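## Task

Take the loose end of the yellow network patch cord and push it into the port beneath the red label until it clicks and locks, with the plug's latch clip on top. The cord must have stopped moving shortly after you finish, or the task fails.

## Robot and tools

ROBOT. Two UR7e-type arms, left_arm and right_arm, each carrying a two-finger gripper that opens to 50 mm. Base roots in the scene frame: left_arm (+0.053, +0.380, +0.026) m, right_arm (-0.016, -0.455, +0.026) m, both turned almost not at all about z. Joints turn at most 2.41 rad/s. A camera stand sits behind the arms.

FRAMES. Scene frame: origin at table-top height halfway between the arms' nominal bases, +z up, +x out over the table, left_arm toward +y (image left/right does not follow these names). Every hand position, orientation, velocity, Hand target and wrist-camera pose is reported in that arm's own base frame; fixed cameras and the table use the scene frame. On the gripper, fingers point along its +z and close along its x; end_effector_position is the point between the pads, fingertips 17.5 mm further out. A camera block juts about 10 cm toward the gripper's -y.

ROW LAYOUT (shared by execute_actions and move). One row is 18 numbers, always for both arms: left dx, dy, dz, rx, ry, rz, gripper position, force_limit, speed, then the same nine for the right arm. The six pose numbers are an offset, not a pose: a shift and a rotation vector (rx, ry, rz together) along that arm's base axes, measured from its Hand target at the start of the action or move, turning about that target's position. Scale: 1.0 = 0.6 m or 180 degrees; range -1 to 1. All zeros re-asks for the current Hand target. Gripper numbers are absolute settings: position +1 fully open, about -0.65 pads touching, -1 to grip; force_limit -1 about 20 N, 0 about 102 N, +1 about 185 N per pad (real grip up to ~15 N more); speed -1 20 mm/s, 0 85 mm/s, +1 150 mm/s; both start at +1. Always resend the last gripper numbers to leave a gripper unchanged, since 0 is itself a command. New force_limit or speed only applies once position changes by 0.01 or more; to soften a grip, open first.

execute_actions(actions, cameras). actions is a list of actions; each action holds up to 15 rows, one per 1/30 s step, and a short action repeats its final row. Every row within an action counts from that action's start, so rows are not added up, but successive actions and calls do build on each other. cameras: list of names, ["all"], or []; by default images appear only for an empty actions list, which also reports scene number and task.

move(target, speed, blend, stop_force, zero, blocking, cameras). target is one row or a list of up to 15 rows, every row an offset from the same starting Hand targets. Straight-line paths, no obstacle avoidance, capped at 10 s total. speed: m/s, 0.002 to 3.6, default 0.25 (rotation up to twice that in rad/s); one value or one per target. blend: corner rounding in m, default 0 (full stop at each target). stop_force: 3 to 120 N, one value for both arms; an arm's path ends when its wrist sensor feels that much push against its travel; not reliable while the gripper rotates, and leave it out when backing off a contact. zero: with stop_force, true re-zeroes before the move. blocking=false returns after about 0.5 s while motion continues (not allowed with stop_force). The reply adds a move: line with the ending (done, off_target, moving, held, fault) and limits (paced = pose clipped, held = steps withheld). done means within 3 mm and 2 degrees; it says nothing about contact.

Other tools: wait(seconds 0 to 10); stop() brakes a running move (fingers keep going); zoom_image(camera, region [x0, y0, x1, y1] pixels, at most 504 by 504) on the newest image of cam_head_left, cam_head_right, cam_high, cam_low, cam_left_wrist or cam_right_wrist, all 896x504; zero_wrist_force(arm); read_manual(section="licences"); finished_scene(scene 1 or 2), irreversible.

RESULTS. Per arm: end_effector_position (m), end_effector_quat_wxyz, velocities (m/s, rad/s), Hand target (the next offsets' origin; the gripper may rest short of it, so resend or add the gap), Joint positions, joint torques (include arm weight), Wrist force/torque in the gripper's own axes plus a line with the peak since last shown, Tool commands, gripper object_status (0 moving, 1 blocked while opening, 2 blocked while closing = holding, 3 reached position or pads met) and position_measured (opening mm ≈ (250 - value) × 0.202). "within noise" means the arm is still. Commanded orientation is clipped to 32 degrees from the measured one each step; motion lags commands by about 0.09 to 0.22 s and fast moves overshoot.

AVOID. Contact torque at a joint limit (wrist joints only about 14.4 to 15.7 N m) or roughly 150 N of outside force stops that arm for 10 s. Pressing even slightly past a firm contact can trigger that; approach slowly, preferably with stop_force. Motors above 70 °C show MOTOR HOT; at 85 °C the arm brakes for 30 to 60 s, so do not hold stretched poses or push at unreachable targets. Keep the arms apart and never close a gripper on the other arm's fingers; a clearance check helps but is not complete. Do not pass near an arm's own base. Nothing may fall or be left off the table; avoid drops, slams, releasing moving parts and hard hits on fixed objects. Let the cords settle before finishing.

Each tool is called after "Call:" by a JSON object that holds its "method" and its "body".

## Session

Call:
{"method": "execute_actions", "body": {"actions": []}}

Scene clock: 0.00 s.
left_arm: end_effector_position=(+0.1297, -0.0995, +0.2569) position_measured=3 object_status=3 end_effector_quat_wxyz=(-0.018, +0.074, +0.955, +0.287) | right_arm: end_effector_position=(+0.1303, +0.1766, +0.1459) position_measured=3 object_status=3 end_effector_quat_wxyz=(+0.448, +0.735, -0.412, -0.299)
Joint positions: left_arm=[-1.594 -2.159 2.129 -0.956 -1.576 -3.01] | right_arm=[4.143 -1.723 -2.077 -1.991 2.047 3.305]
Joint velocities: within noise
Joint torques (N m): no reading
Wrist force (N): no reading
Wrist torque (N m): no reading
Wrist force, peak (N): no reading
Hand target: left_arm +0.1297, -0.0995, +0.2569; -0.018, +0.074, +0.955, +0.287 | right_arm +0.1303, +0.1766, +0.1459; +0.448, +0.735, -0.412, -0.299
Tool commands: left_gripper/position=+1.0 left_gripper/force_limit=+1.0 left_gripper/speed=+1.0 right_gripper/position=+1.0 right_gripper/force_limit=+1.0 right_gripper/speed=+1.0
camera_calibration:
cam_left_wrist: T_world_to_cam=[[-0.985725, 0.144945, 0.0856528, 0.12792], [0.154483, 0.57641, 0.802425, -0.155399], [0.0669366, 0.804203, -0.590573, 0.351932], [0, 0, 0, 1]] pos_world=[0.126544, -0.211993, 0.321581]
cam_right_wrist: T_world_to_cam=[[0.469177, -0.879908, -0.0750703, 0.115972], [-0.0324276, -0.102116, 0.994244, -0.10782], [-0.882509, -0.464042, -0.0764437, 0.338331], [0, 0, 0, 1]] pos_world=[0.240672, 0.248035, 0.141769]

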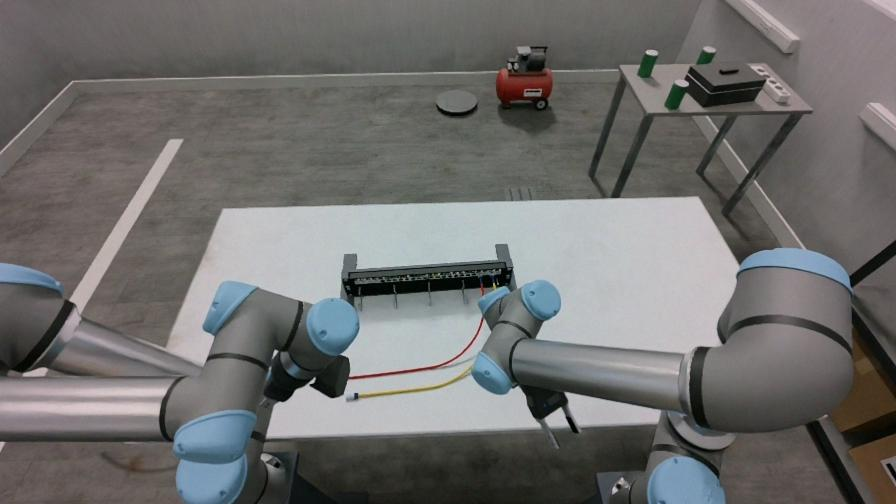

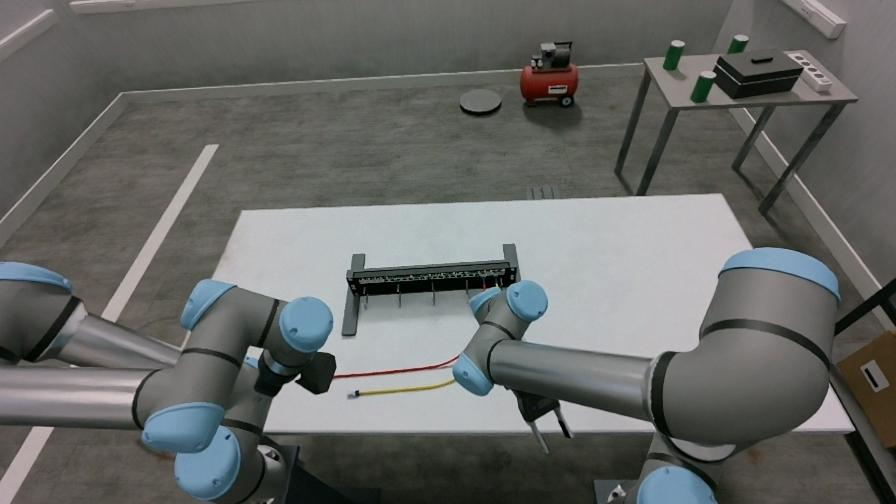

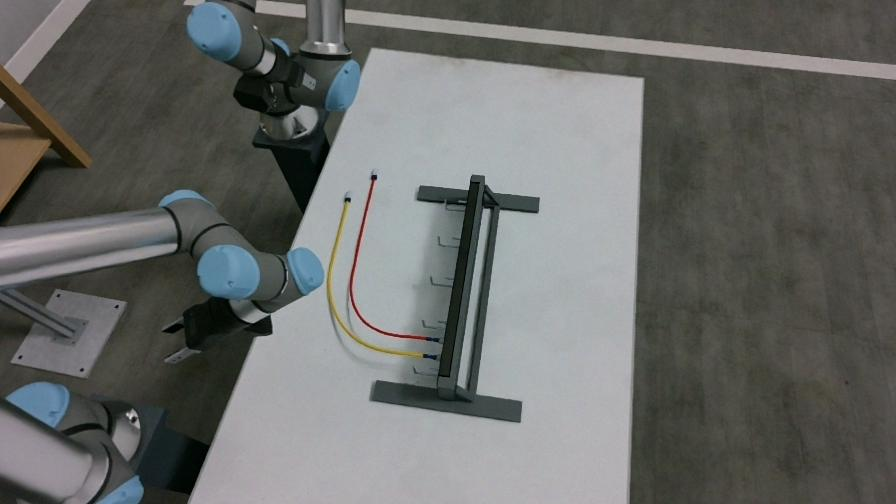

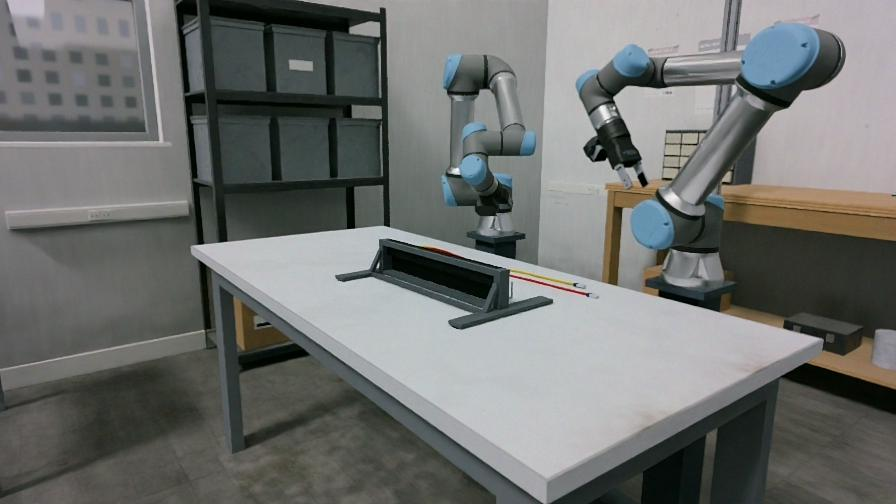

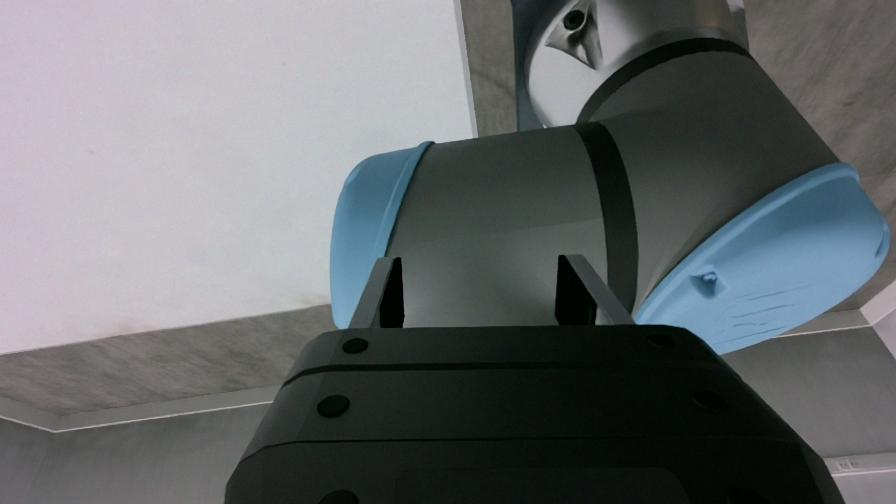

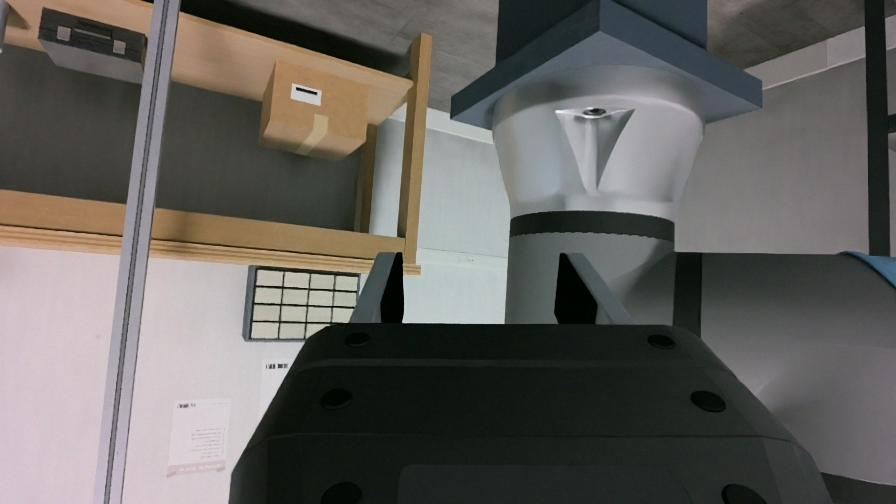

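Call:
{"method": "zoom_image", "body": {"camera": "cam_head_left", "region": [330, 240, 530, 320]}}

Call:
{"method": "zoom_image", "body": {"camera": "cam_head_left", "region": [330, 360, 410, 420]}}

Call:
{"method": "zoom_image", "body": {"camera": "cam_low", "region": [540, 260, 610, 310]}}

Call:
{"method": "zoom_image", "body": {"camera": "cam_head_right", "region": [330, 240, 530, 320]}}

Scaled by 2.520 from the camera's 896x504 image, which has a finer 1280x720 frame.

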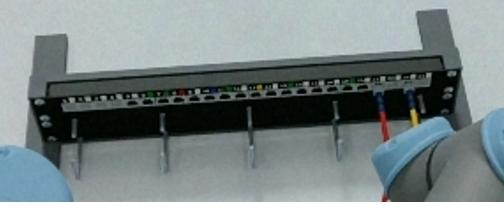

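Scaled by 6.300 from the camera's 896x504 image, which has a finer 1280x720 frame.

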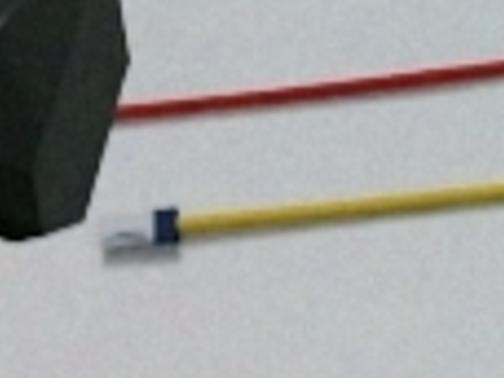

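Scaled by 7.200 from the camera's 896x504 image, which has a finer 1280x720 frame.

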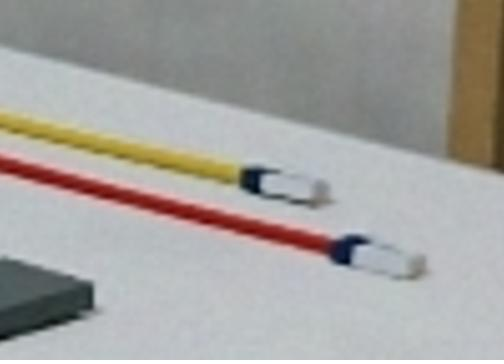

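Scaled by 2.520 from the camera's 896x504 image, which has a finer 1280x720 frame.

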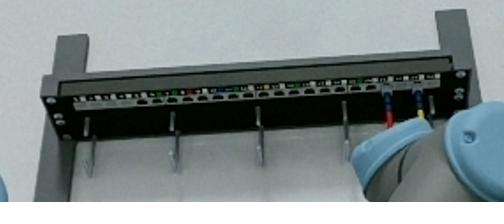

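Call:
{"method": "move", "body": {"target": [0.125,-0.125,-0.15,-0.151,0.1335,-0.437,1,1,1,0.45,0.122,0.257,-0.239,-0.359,-0.588,0.2,1,1], "speed": 0.3, "cameras": ["cam_left_wrist","cam_head_left","cam_right_wrist"]}}

Call:
{"method": "zoom_image", "body": {"camera": "cam_head_left", "region": [330, 240, 530, 320]}}

Scene clock: 17.47 s.
left_arm: end_effector_position=(+0.2047, -0.1745, +0.1669) position_measured=3 object_status=3 end_effector_quat_wxyz=(+0.000, +0.707, +0.707, +0.001) | right_arm: end_effector_position=(+0.4003, +0.2498, +0.3001) position_measured=123 object_status=3 end_effector_quat_wxyz=(-0.001, -0.001, +1.000, +0.000)
Joint positions: left_arm=[-1.226 -2.2 2.406 -1.776 -1.569 -1.227] | right_arm=[3.986 -1.481 -1.728 -1.505 1.571 5.554]
Joint torques (N m): left_arm=[11.23 14.41 -21.32 -5.26 -2.28 2.75] | right_arm=[6.95 14.7 33.65 0.13 -2.04 1.9]
Wrist force (N): left_arm=[-0.1 0.0 -0.8] | right_arm=[0.4 -0.5 0.2]
Wrist torque (N m): left_arm=[-0.03 -0.04 0.16] | right_arm=[-0.45 0.00 -0.17]
Wrist force, peak (N): left_arm=[0.9 0.3 -0.5] | right_arm=[0.9 1.6 0.3]
Hand target: left_arm +0.2047, -0.1745, +0.1669; +0.000, +0.707, +0.707, +0.001 | right_arm +0.4003, +0.2498, +0.3001; +0.000, -0.001, +1.000, +0.000
Off the commanded pose: left_arm 0.000 m, 0 deg | right_arm 0.000 m, 0 deg.
move: done
camera_calibration:
cam_left_wrist: T_world_to_cam=[[0.0165977, 0.999862, 0.000537969, 0.178567], [0.936023, -0.0157271, 0.351587, -0.239549], [0.351547, -0.00533198, -0.936155, 0.212192], [0, 0, 0, 1]] pos_world=[0.146664, -0.181179, 0.282771]
cam_right_wrist: T_world_to_cam=[[-0.99989, -0.000587415, -0.014803, 0.415675], [-0.00571622, 0.937134, 0.348924, -0.32157], [0.0136674, 0.34897, -0.937034, 0.318723], [0, 0, 0, 1]] pos_world=[0.409435, 0.190374, 0.417011]
Images, in order (width x height): cam_head_left 896x504, cam_left_wrist 896x504, cam_right_wrist 896x504.

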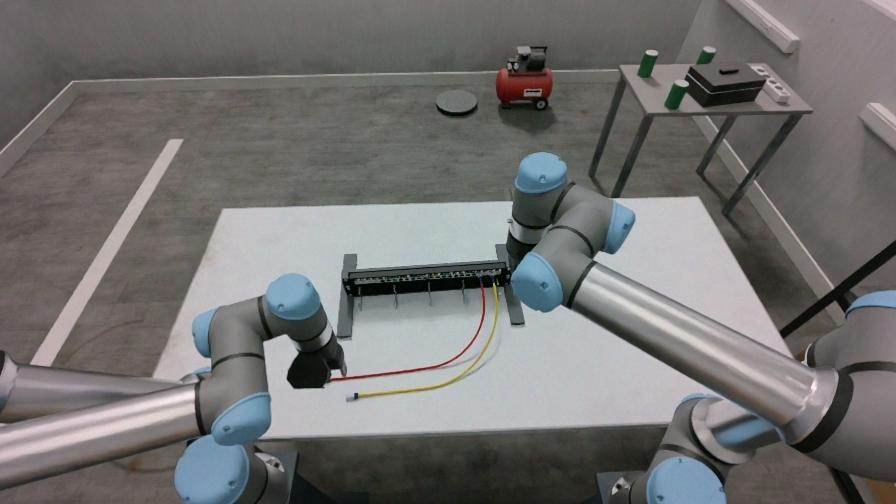

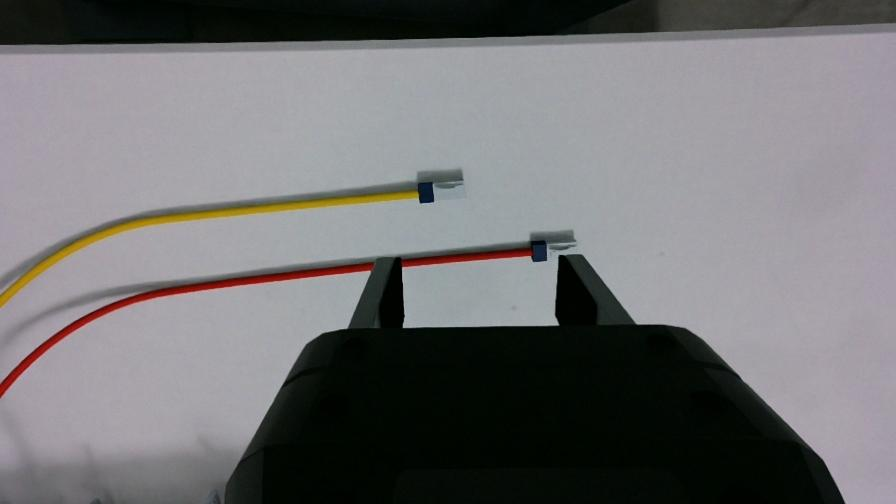

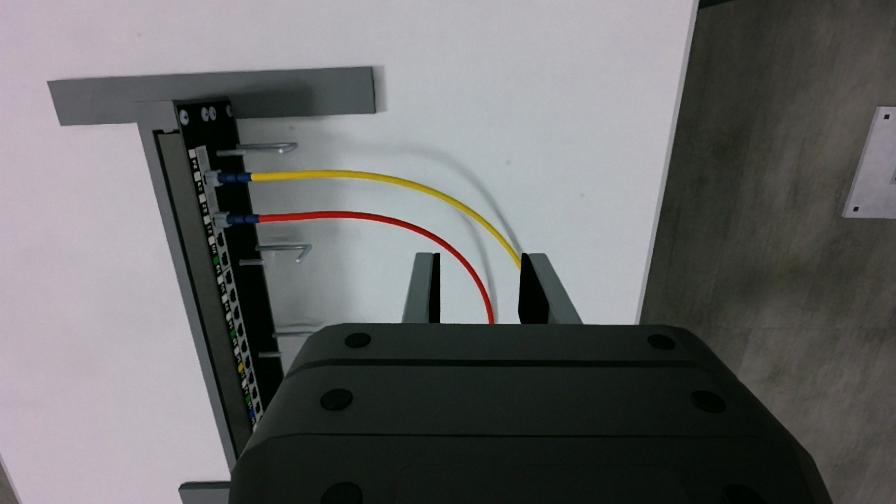

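Scaled by 2.520 from the camera's 896x504 image, which has a finer 1280x720 frame.

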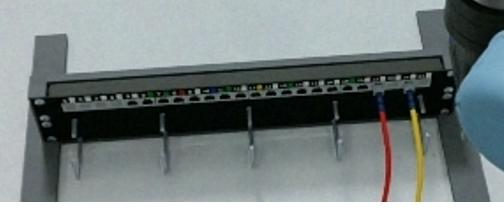

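Call:
{"method": "zoom_image", "body": {"camera": "cam_left_wrist", "region": [390, 150, 510, 230]}}

Scaled by 4.200 from the camera's 896x504 image, which has a finer 1280x720 frame.

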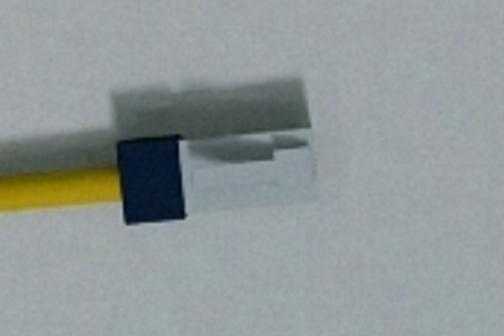

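Call:
{"method": "move", "body": {"target": [0.014,-0.046,-0.112,0,0,0.528,0.2,1,-1,0,0,0,0,0,0,0.2,1,1], "speed": 0.2, "cameras": ["cam_left_wrist","cam_low"]}}

Call:
{"method": "zoom_image", "body": {"camera": "cam_left_wrist", "region": [380, 180, 580, 330]}}

Scene clock: 40.13 s.
left_arm: end_effector_position=(+0.2131, -0.2021, +0.0997) position_measured=123 object_status=3 end_effector_quat_wxyz=(+0.000, -0.044, +0.999, +0.001) | right_arm: end_effector_position=(+0.4003, +0.2498, +0.3001) position_measured=123 object_status=3 end_effector_quat_wxyz=(+0.000, -0.001, +1.000, +0.000)
Joint positions: left_arm=[-1.229 -2.013 2.512 -2.068 -1.571 -2.889] | right_arm=[3.986 -1.481 -1.728 -1.505 1.571 5.554]
Joint torques (N m): left_arm=[-10.94 8.9 -14.02 -5.58 1.79 -2.79] | right_arm=[6.51 14.3 33.87 0.09 -2.22 1.58]
Wrist force (N): left_arm=[-0.1 -0.2 -0.5] | right_arm=[0.5 -0.4 0.6]
Wrist torque (N m): left_arm=[-0.10 -0.08 0.21] | right_arm=[-0.43 -0.02 -0.17]
Wrist force, peak (N): left_arm=[-0.2 -0.2 -1.2] | right_arm=[0.7 -0.6 0.5]
Hand target: left_arm +0.2131, -0.2021, +0.0997; +0.000, -0.044, +0.999, +0.001 | right_arm +0.4003, +0.2498, +0.3001; +0.000, -0.001, +1.000, +0.000
Off the commanded pose: left_arm 0.000 m, 0 deg | right_arm 0.000 m, 0 deg.
move: done
camera_calibration:
cam_left_wrist: T_world_to_cam=[[-0.997491, -0.0707943, 0.000508674, 0.205837], [-0.0661003, 0.933878, 0.35143, 0.181246], [-0.0253543, 0.350515, -0.936214, 0.298511], [0, 0, 0, 1]] pos_world=[0.22487, -0.259323, 0.21567]
Images, in order (width x height): cam_low 896x504, cam_left_wrist 896x504.

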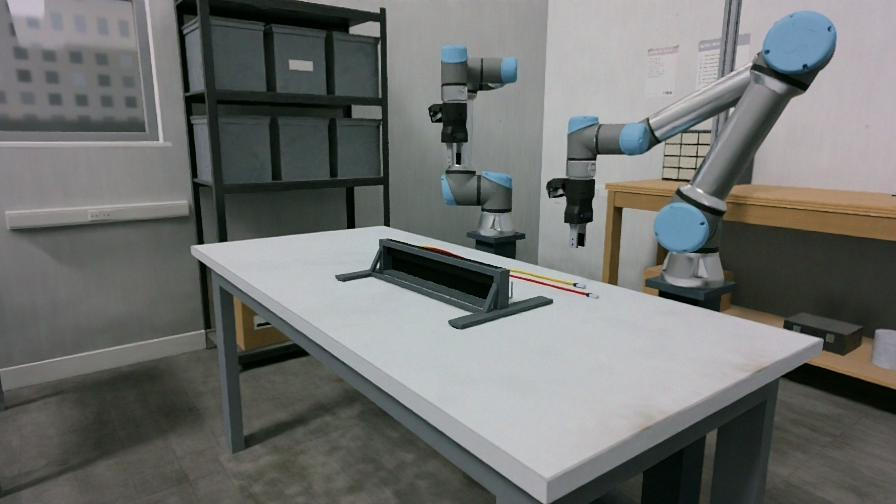

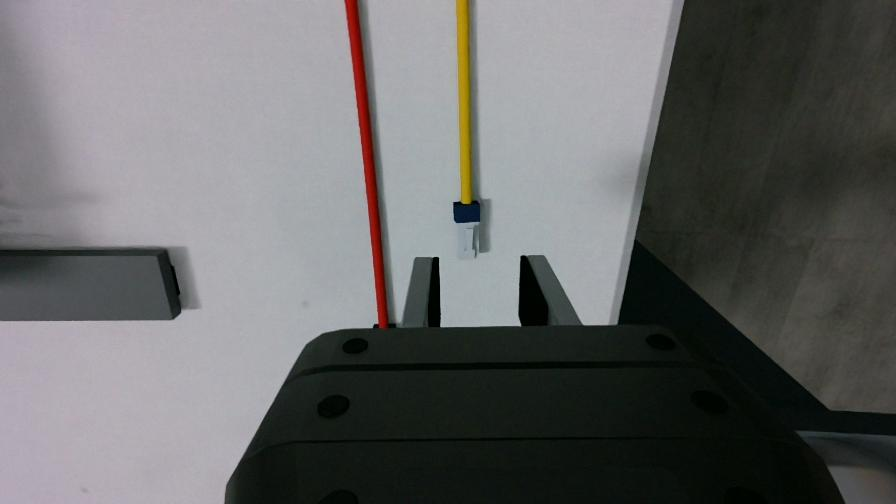

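Scaled by 2.520 from the camera's 896x504 image, which has a finer 1280x720 frame.

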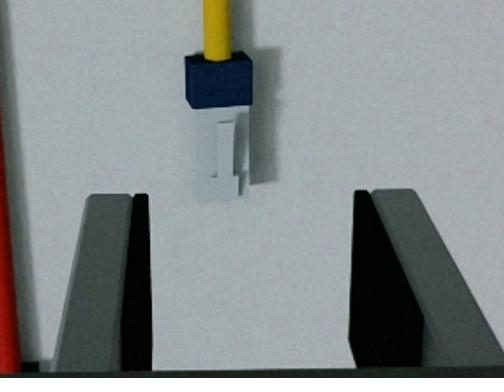

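Call:
{"method": "move", "body": {"target": [0,0.0015,-0.145,0,0,0,0.2,1,-1,0,0,0,0,0,0,0.2,1,1], "speed": 0.12}}

Call:
{"method": "move", "body": {"target": [0,0,-0.045,0,0,0,0.2,1,-1,0,0,0,0,0,0,0.2,1,1], "speed": 0.008, "stop_force": 5, "cameras": ["cam_left_wrist","cam_low"]}}

Call:
{"method": "zoom_image", "body": {"camera": "cam_left_wrist", "region": [380, 180, 580, 330]}}

Call:
{"method": "zoom_image", "body": {"camera": "cam_low", "region": [540, 260, 610, 310]}}

Scene clock: 47.33 s.
left_arm: end_effector_position=(+0.2131, -0.2012, +0.0127) position_measured=123 object_status=3 end_effector_quat_wxyz=(+0.000, -0.044, +0.999, +0.001) | right_arm: end_effector_position=(+0.4003, +0.2498, +0.3001) position_measured=123 object_status=3 end_effector_quat_wxyz=(+0.000, -0.001, +1.000, +0.000)
Joint positions: left_arm=[-1.228 -1.764 2.666 -2.471 -1.571 -2.888] | right_arm=[3.986 -1.481 -1.728 -1.505 1.571 5.554]
Joint torques (N m): left_arm=[10.43 2.98 -8.82 -5.4 -1.58 2.39] | right_arm=[6.01 14.4 33.63 0.12 -2.14 1.54]
Wrist force (N): left_arm=[-0.2 -0.1 -0.5] | right_arm=[0.4 -0.6 0.5]
Wrist torque (N m): left_arm=[-0.09 -0.05 0.21] | right_arm=[-0.46 -0.01 -0.17]
Wrist force, peak (N): left_arm=[0.1 -0.4 -1.7] | right_arm=[0.6 -0.9 0.3]
Hand target: left_arm +0.2131, -0.2012, +0.0127; +0.000, -0.044, +0.999, +0.001 | right_arm +0.4003, +0.2498, +0.3001; +0.000, -0.001, +1.000, +0.000
Off the commanded pose: left_arm 0.000 m, 0 deg | right_arm 0.000 m, 0 deg.
move: done

Scene clock: 51.13 s.
left_arm: end_effector_position=(+0.2131, -0.2012, -0.0076) position_measured=123 object_status=3 end_effector_quat_wxyz=(+0.000, -0.044, +0.999, +0.001) | right_arm: end_effector_position=(+0.4003, +0.2498, +0.3001) position_measured=123 object_status=3 end_effector_quat_wxyz=(+0.000, -0.001, +1.000, +0.000)
Joint positions: left_arm=[-1.228 -1.676 2.693 -2.586 -1.571 -2.888] | right_arm=[3.986 -1.481 -1.728 -1.505 1.571 5.554]
Joint torques (N m): left_arm=[3.17 -21.95 -17.32 -0.03 -1 0.26] | right_arm=[6.35 14.6 33.68 0.12 -2.16 1.58]
Wrist force (N): left_arm=[-0.5 -1.8 -5.8] | right_arm=[0.5 -0.6 0.4]
Wrist torque (N m): left_arm=[-0.09 0.04 0.18] | right_arm=[-0.46 -0.01 -0.17]
Wrist force, peak (N): left_arm=[0.9 14.2 -43.1] | right_arm=[0.3 -0.7 0.7]
Hand target: left_arm +0.2131, -0.2012, -0.0076; +0.000, -0.044, +0.999, +0.001 (not the last commanded pose) | right_arm +0.4003, +0.2498, +0.3001; +0.000, -0.001, +1.000, +0.000
Off the commanded pose: left_arm 0.007 m, 0 deg | right_arm 0.000 m, 0 deg.
move: contact (left_arm)
camera_calibration:
cam_left_wrist: T_world_to_cam=[[-0.997469, -0.0711068, 0.00049055, 0.205871], [-0.0663958, 0.93381, 0.351556, 0.21815], [-0.0254561, 0.350633, -0.936167, 0.197789], [0, 0, 0, 1]] pos_world=[0.224869, -0.258423, 0.108371]
Images, in order (width x height): cam_low 896x504, cam_left_wrist 896x504.

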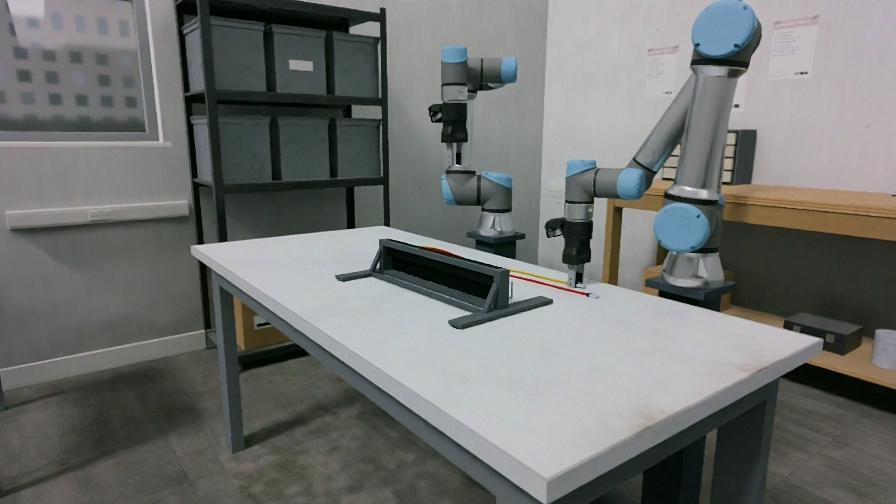

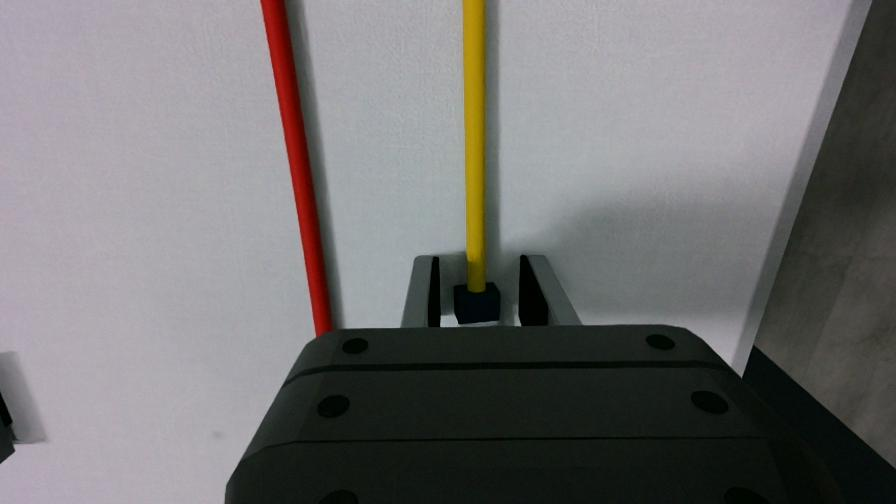

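Scaled by 2.520 from the camera's 896x504 image, which has a finer 1280x720 frame.

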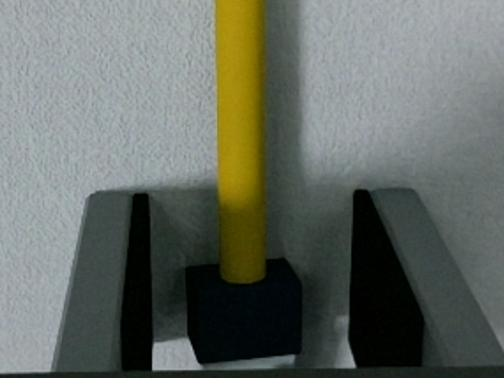

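Scaled by 7.200 from the camera's 896x504 image, which has a finer 1280x720 frame.

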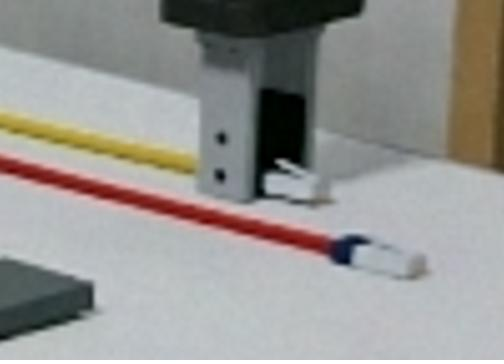

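Call:
{"method": "move", "body": {"target": [0,0,0.0025,0,0,0,0.2,1,-1,0,0,0,0,0,0,0.2,1,1]}}

Call:
{"method": "move", "body": {"target": [0,0,0,0,0,0,-1,-0.4,-1,0,0,0,0,0,0,0.2,1,1]}}

Call:
{"method": "move", "body": {"target": [0,0,0.3,0,0,0,-1,-0.4,-1,0,0,0,0,0,0,0.2,1,1], "speed": 0.12, "cameras": ["cam_left_wrist","cam_low","cam_head_right"]}}

Call:
{"method": "zoom_image", "body": {"camera": "cam_left_wrist", "region": [420, 240, 560, 340]}}

Call:
{"method": "zoom_image", "body": {"camera": "cam_low", "region": [540, 160, 620, 220]}}

Call:
{"method": "zoom_image", "body": {"camera": "cam_head_right", "region": [300, 300, 400, 390]}}

Scene clock: 58.70 s.
left_arm: end_effector_position=(+0.2131, -0.2012, -0.0061) position_measured=123 object_status=3 end_effector_quat_wxyz=(+0.000, -0.044, +0.999, +0.001) | right_arm: end_effector_position=(+0.4003, +0.2498, +0.3001) position_measured=123 object_status=3 end_effector_quat_wxyz=(+0.000, -0.001, +1.000, +0.000)
Joint positions: left_arm=[-1.228 -1.683 2.691 -2.578 -1.571 -2.888] | right_arm=[3.986 -1.481 -1.728 -1.505 1.571 5.554]
Joint torques (N m): left_arm=[3.98 -23.86 -21.86 -0.43 -1.28 0.62] | right_arm=[6.04 14.6 33.41 0.06 -2.17 1.54]
Wrist force (N): left_arm=[0.1 -0.3 -0.8] | right_arm=[0.3 -0.4 0.4]
Wrist torque (N m): left_arm=[-0.11 -0.11 0.21] | right_arm=[-0.43 0.01 -0.17]
Wrist force, peak (N): left_arm=[-0.6 -1.7 -5.6] | right_arm=[0.5 -0.7 0.3]
Hand target: left_arm +0.2131, -0.2012, -0.0061; +0.000, -0.044, +0.999, +0.001 | right_arm +0.4003, +0.2498, +0.3001; +0.000, -0.001, +1.000, +0.000
Off the commanded pose: left_arm 0.000 m, 0 deg | right_arm 0.000 m, 0 deg.
move: done

Scene clock: 59.63 s.
left_arm: end_effector_position=(+0.2131, -0.2012, -0.0061) position_measured=193 object_status=2 end_effector_quat_wxyz=(+0.000, -0.044, +0.999, +0.001) | right_arm: end_effector_position=(+0.4003, +0.2498, +0.3001) position_measured=123 object_status=3 end_effector_quat_wxyz=(+0.000, -0.001, +1.000, +0.000)
Joint positions: left_arm=[-1.228 -1.683 2.691 -2.577 -1.571 -2.888] | right_arm=[3.986 -1.481 -1.728 -1.505 1.571 5.554]
Joint torques (N m): left_arm=[4.14 -23.95 -20.64 -0.55 -1.03 0.62] | right_arm=[5.73 14.36 33.59 0.14 -2.17 1.54]
Wrist force (N): left_arm=[-0.2 -0.1 -0.8] | right_arm=[0.4 -0.4 0.6]
Wrist torque (N m): left_arm=[-0.09 -0.06 0.21] | right_arm=[-0.42 0.00 -0.17]
Wrist force, peak (N): left_arm=[0.2 -0.1 -1.0] | right_arm=[0.1 -0.6 0.8]
Hand target: left_arm +0.2131, -0.2012, -0.0061; +0.000, -0.044, +0.999, +0.001 | right_arm +0.4003, +0.2498, +0.3001; +0.000, -0.001, +1.000, +0.000
Off the commanded pose: left_arm 0.000 m, 0 deg | right_arm 0.000 m, 0 deg.
move: done

Scene clock: 61.83 s.
left_arm: end_effector_position=(+0.2131, -0.2012, +0.1738) position_measured=193 object_status=2 end_effector_quat_wxyz=(+0.000, -0.044, +0.999, +0.001) | right_arm: end_effector_position=(+0.4003, +0.2498, +0.3001) position_measured=123 object_status=3 end_effector_quat_wxyz=(+0.000, -0.001, +1.000, +0.000)
Joint positions: left_arm=[-1.228 -2.112 2.353 -1.81 -1.571 -2.888] | right_arm=[3.986 -1.481 -1.728 -1.505 1.571 5.554]
Joint torques (N m): left_arm=[-11.5 -16.27 -30.5 -0.66 1.51 -1.94] | right_arm=[5.56 14.08 33.74 0.19 -2.18 1.53]
Wrist force (N): left_arm=[0.2 -0.2 -0.2] | right_arm=[0.4 -0.6 0.4]
Wrist torque (N m): left_arm=[-0.09 -0.12 0.21] | right_arm=[-0.46 0.01 -0.17]
Wrist force, peak (N): left_arm=[0.0 -0.3 -1.5] | right_arm=[0.5 -0.4 0.8]
Hand target: left_arm +0.2131, -0.2012, +0.1739; +0.000, -0.044, +0.999, +0.001 | right_arm +0.4003, +0.2498, +0.3001; +0.000, -0.001, +1.000, +0.000
Off the commanded pose: left_arm 0.000 m, 0 deg | right_arm 0.000 m, 0 deg.
move: done
camera_calibration:
cam_left_wrist: T_world_to_cam=[[-0.997468, -0.0711088, 0.000497213, 0.205779], [-0.0663977, 0.933842, 0.351468, 0.154412], [-0.0254568, 0.350545, -0.9362, 0.367597], [0, 0, 0, 1]] pos_world=[0.224869, -0.258423, 0.28977]
Images, in order (width x height): cam_head_right 896x504, cam_low 896x504, cam_left_wrist 896x504.

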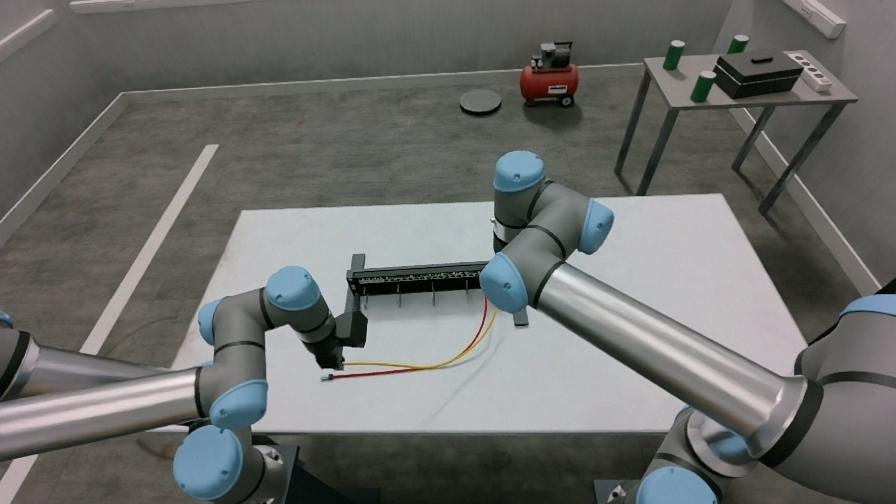

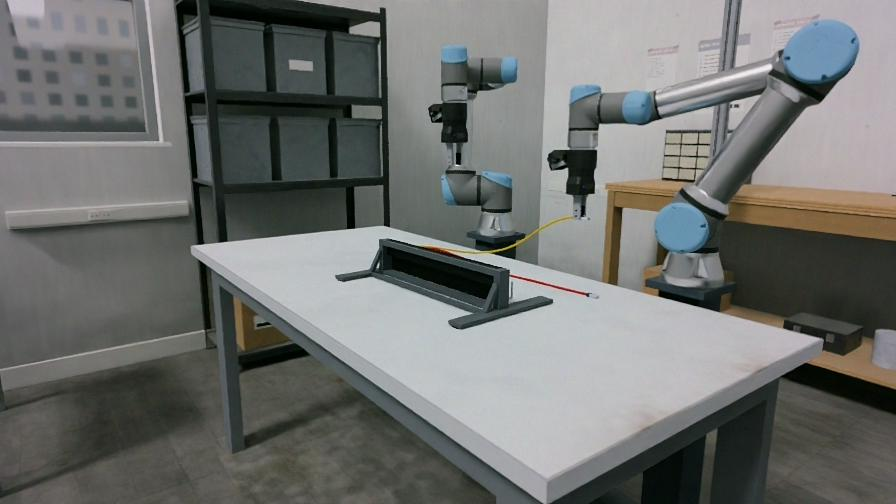

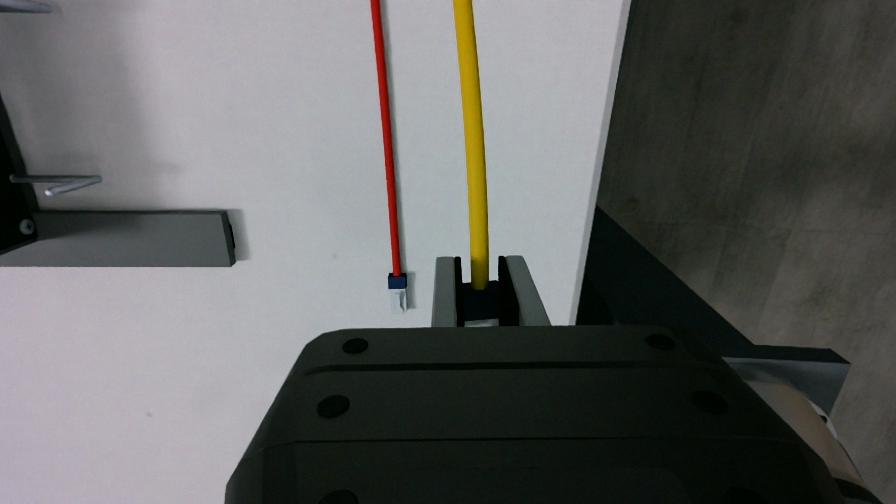

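Scaled by 3.600 from the camera's 896x504 image, which has a finer 1280x720 frame.

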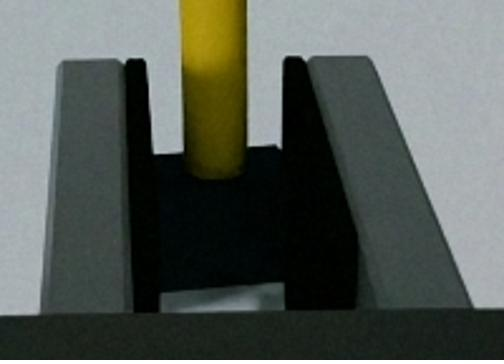

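Scaled by 6.300 from the camera's 896x504 image, which has a finer 1280x720 frame.

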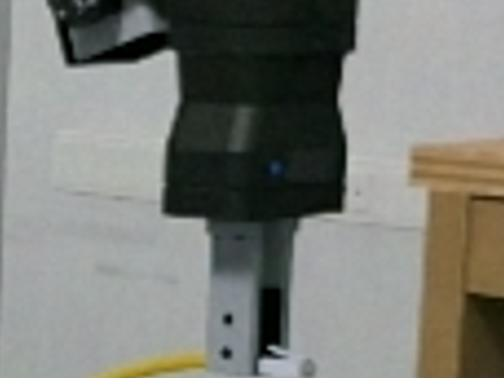

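Scaled by 5.040 from the camera's 896x504 image, which has a finer 1280x720 frame.

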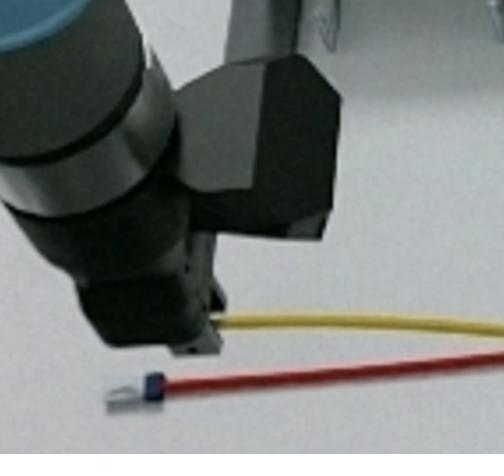

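Call:
{"method": "move", "body": {"target": [0.295,-0.031,0.257,0,0,-0.509,-1,-0.4,-1,0,0,0,0,0,0,0.2,1,1], "speed": 0.25, "cameras": ["cam_left_wrist","cam_head_left"]}}

Call:
{"method": "zoom_image", "body": {"camera": "cam_left_wrist", "region": [300, 230, 440, 320]}}

Call:
{"method": "zoom_image", "body": {"camera": "cam_left_wrist", "region": [60, 220, 340, 340]}}

Scene clock: 78.73 s.
left_arm: end_effector_position=(+0.3901, -0.2198, +0.3281) position_measured=193 object_status=2 end_effector_quat_wxyz=(+0.000, +0.685, +0.728, +0.001) | right_arm: end_effector_position=(+0.4003, +0.2498, +0.3001) position_measured=123 object_status=3 end_effector_quat_wxyz=(+0.000, -0.001, +1.000, +0.000)
Joint positions: left_arm=[-0.816 -1.723 1.712 -1.559 -1.569 -0.877] | right_arm=[3.986 -1.481 -1.728 -1.505 1.571 5.554]
Joint torques (N m): left_arm=[10.79 -8.71 -31.33 -0.17 -1.81 2.81] | right_arm=[5.11 14.28 33.09 0.22 -2.14 1.52]
Wrist force (N): left_arm=[-0.1 -0.3 -0.4] | right_arm=[0.4 -0.4 0.2]
Wrist torque (N m): left_arm=[-0.12 -0.10 0.13] | right_arm=[-0.43 0.00 -0.17]
Wrist force, peak (N): left_arm=[-0.5 -0.6 -0.7] | right_arm=[0.4 -0.8 0.7]
Hand target: left_arm +0.3901, -0.2198, +0.3281; +0.000, +0.685, +0.728, +0.001 | right_arm +0.4003, +0.2498, +0.3001; +0.000, -0.001, +1.000, +0.000
Off the commanded pose: left_arm 0.000 m, 0 deg | right_arm 0.000 m, 0 deg.
move: done
camera_calibration:
cam_left_wrist: T_world_to_cam=[[-0.0432307, 0.999065, 0.000431935, 0.243867], [0.935312, 0.0403201, 0.351519, -0.457823], [0.351173, 0.0156004, -0.936181, 0.302444], [0, 0, 0, 1]] pos_world=[0.33254, -0.229897, 0.443971]
Images, in order (width x height): cam_head_left 896x504, cam_left_wrist 896x504.

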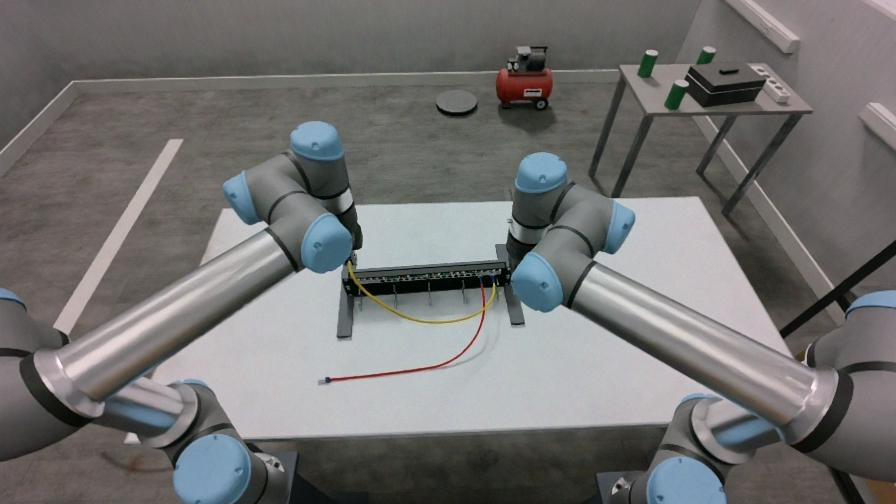

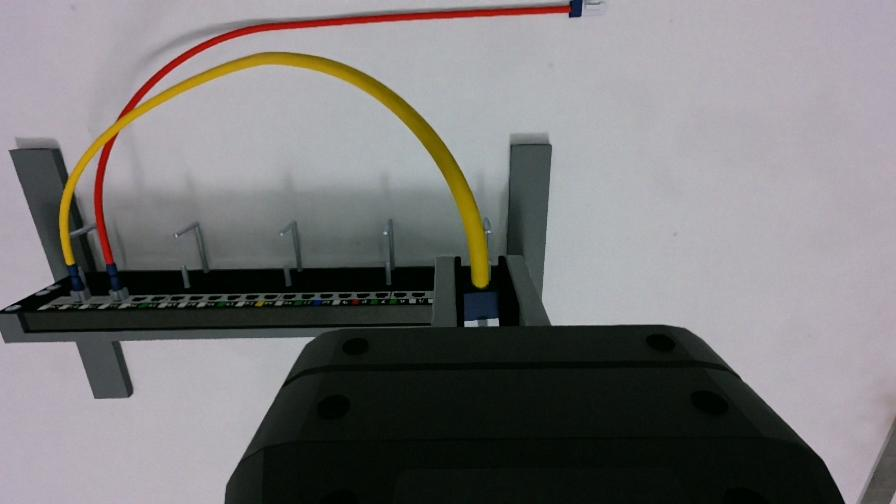

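Scaled by 3.600 from the camera's 896x504 image, which has a finer 1280x720 frame.

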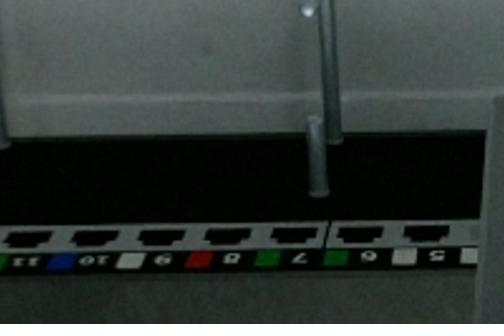

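Scaled by 1.800 from the camera's 896x504 image, which has a finer 1280x720 frame.

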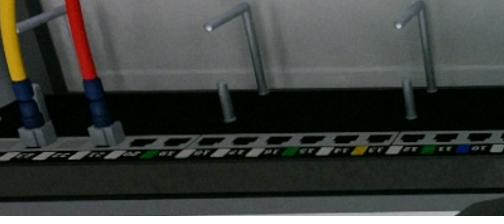

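Call:
{"method": "move", "body": {"target": [[0.15,-0.1445,-0.29,0,0,0,-1,-0.4,-1,0,0,0,0,0,0,0.2,1,1],[0.15,-0.1445,-0.4393,0,0,0,-1,-0.4,-1,0,0,0,0,0,0,0.2,1,1]], "speed": [0.2,0.1], "stop_force": 15, "cameras": ["cam_left_wrist","cam_head_left","cam_head_right","cam_right_wrist"]}}

Scene clock: 95.77 s.
left_arm: end_effector_position=(+0.4801, -0.3065, +0.0645) position_measured=193 object_status=2 end_effector_quat_wxyz=(+0.000, +0.685, +0.728, +0.001) | right_arm: end_effector_position=(+0.4003, +0.2498, +0.3001) position_measured=123 object_status=3 end_effector_quat_wxyz=(+0.000, -0.001, +1.000, +0.000)
Joint positions: left_arm=[-0.805 -1.227 1.883 -2.227 -1.569 -0.866] | right_arm=[3.986 -1.481 -1.728 -1.505 1.571 5.554]
Joint torques (N m): left_arm=[10.65 -26.43 -12.42 -5.47 1.71 2.51] | right_arm=[4.83 14.05 33.32 0.13 -2.22 1.6]
Wrist force (N): left_arm=[0.1 -0.3 -0.6] | right_arm=[0.7 -0.5 0.6]
Wrist torque (N m): left_arm=[-0.11 -0.12 0.17] | right_arm=[-0.44 -0.04 -0.17]
Wrist force, peak (N): left_arm=[0.4 -0.6 -1.6] | right_arm=[0.5 -0.7 0.5]
Hand target: left_arm +0.4801, -0.3065, +0.0645; +0.000, +0.685, +0.728, +0.001 | right_arm +0.4003, +0.2498, +0.3001; +0.000, -0.001, +1.000, +0.000
Off the commanded pose: left_arm 0.000 m, 0 deg | right_arm 0.000 m, 0 deg.
move: done
camera_calibration:
cam_left_wrist: T_world_to_cam=[[-0.0429156, 0.999079, 0.000442864, 0.334365], [0.935326, 0.0400213, 0.351517, -0.446075], [0.351175, 0.0154998, -0.936182, 0.0254395], [0, 0, 0, 1]] pos_world=[0.422641, -0.316599, 0.180471]
cam_right_wrist: T_world_to_cam=[[-0.999888, -0.000424528, -0.014954, 0.415707], [-0.00561446, 0.93718, 0.348802, -0.32157], [0.0138665, 0.348847, -0.937077, 0.318682], [0, 0, 0, 1]] pos_world=[0.409436, 0.190374, 0.417011]
Images, in order (width x height): cam_head_left 896x504, cam_head_right 896x504, cam_left_wrist 896x504, cam_right_wrist 896x504.

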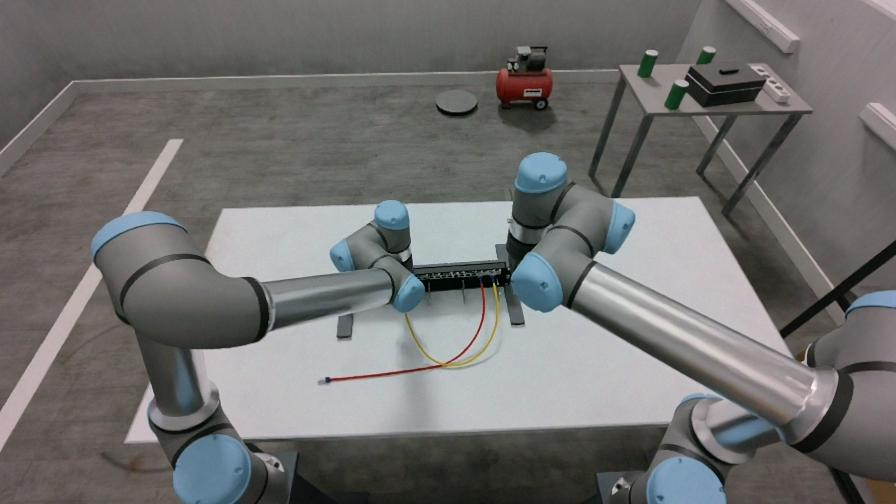

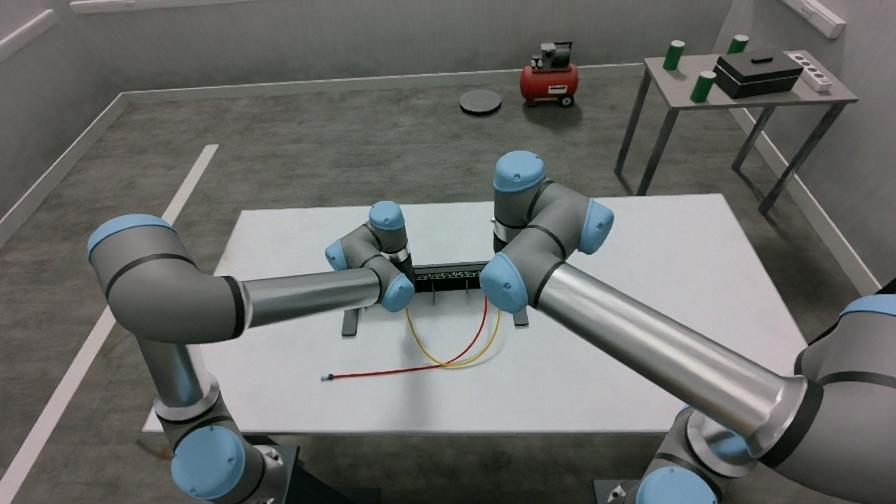

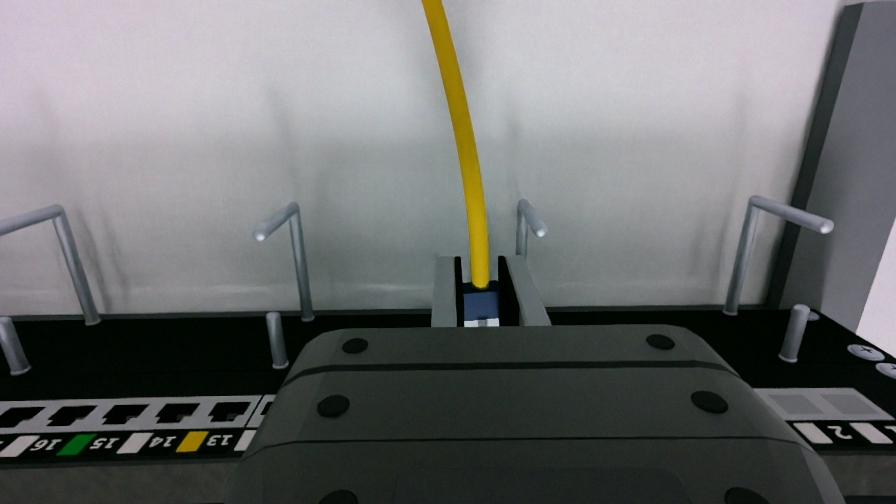

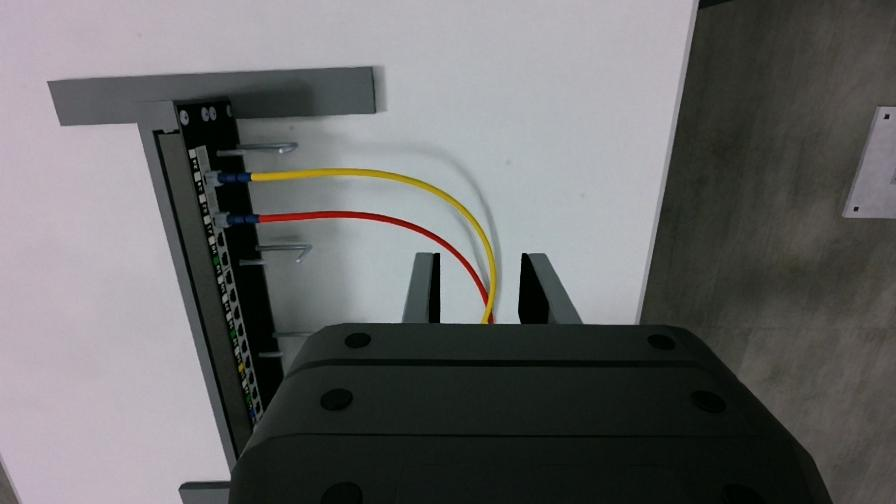

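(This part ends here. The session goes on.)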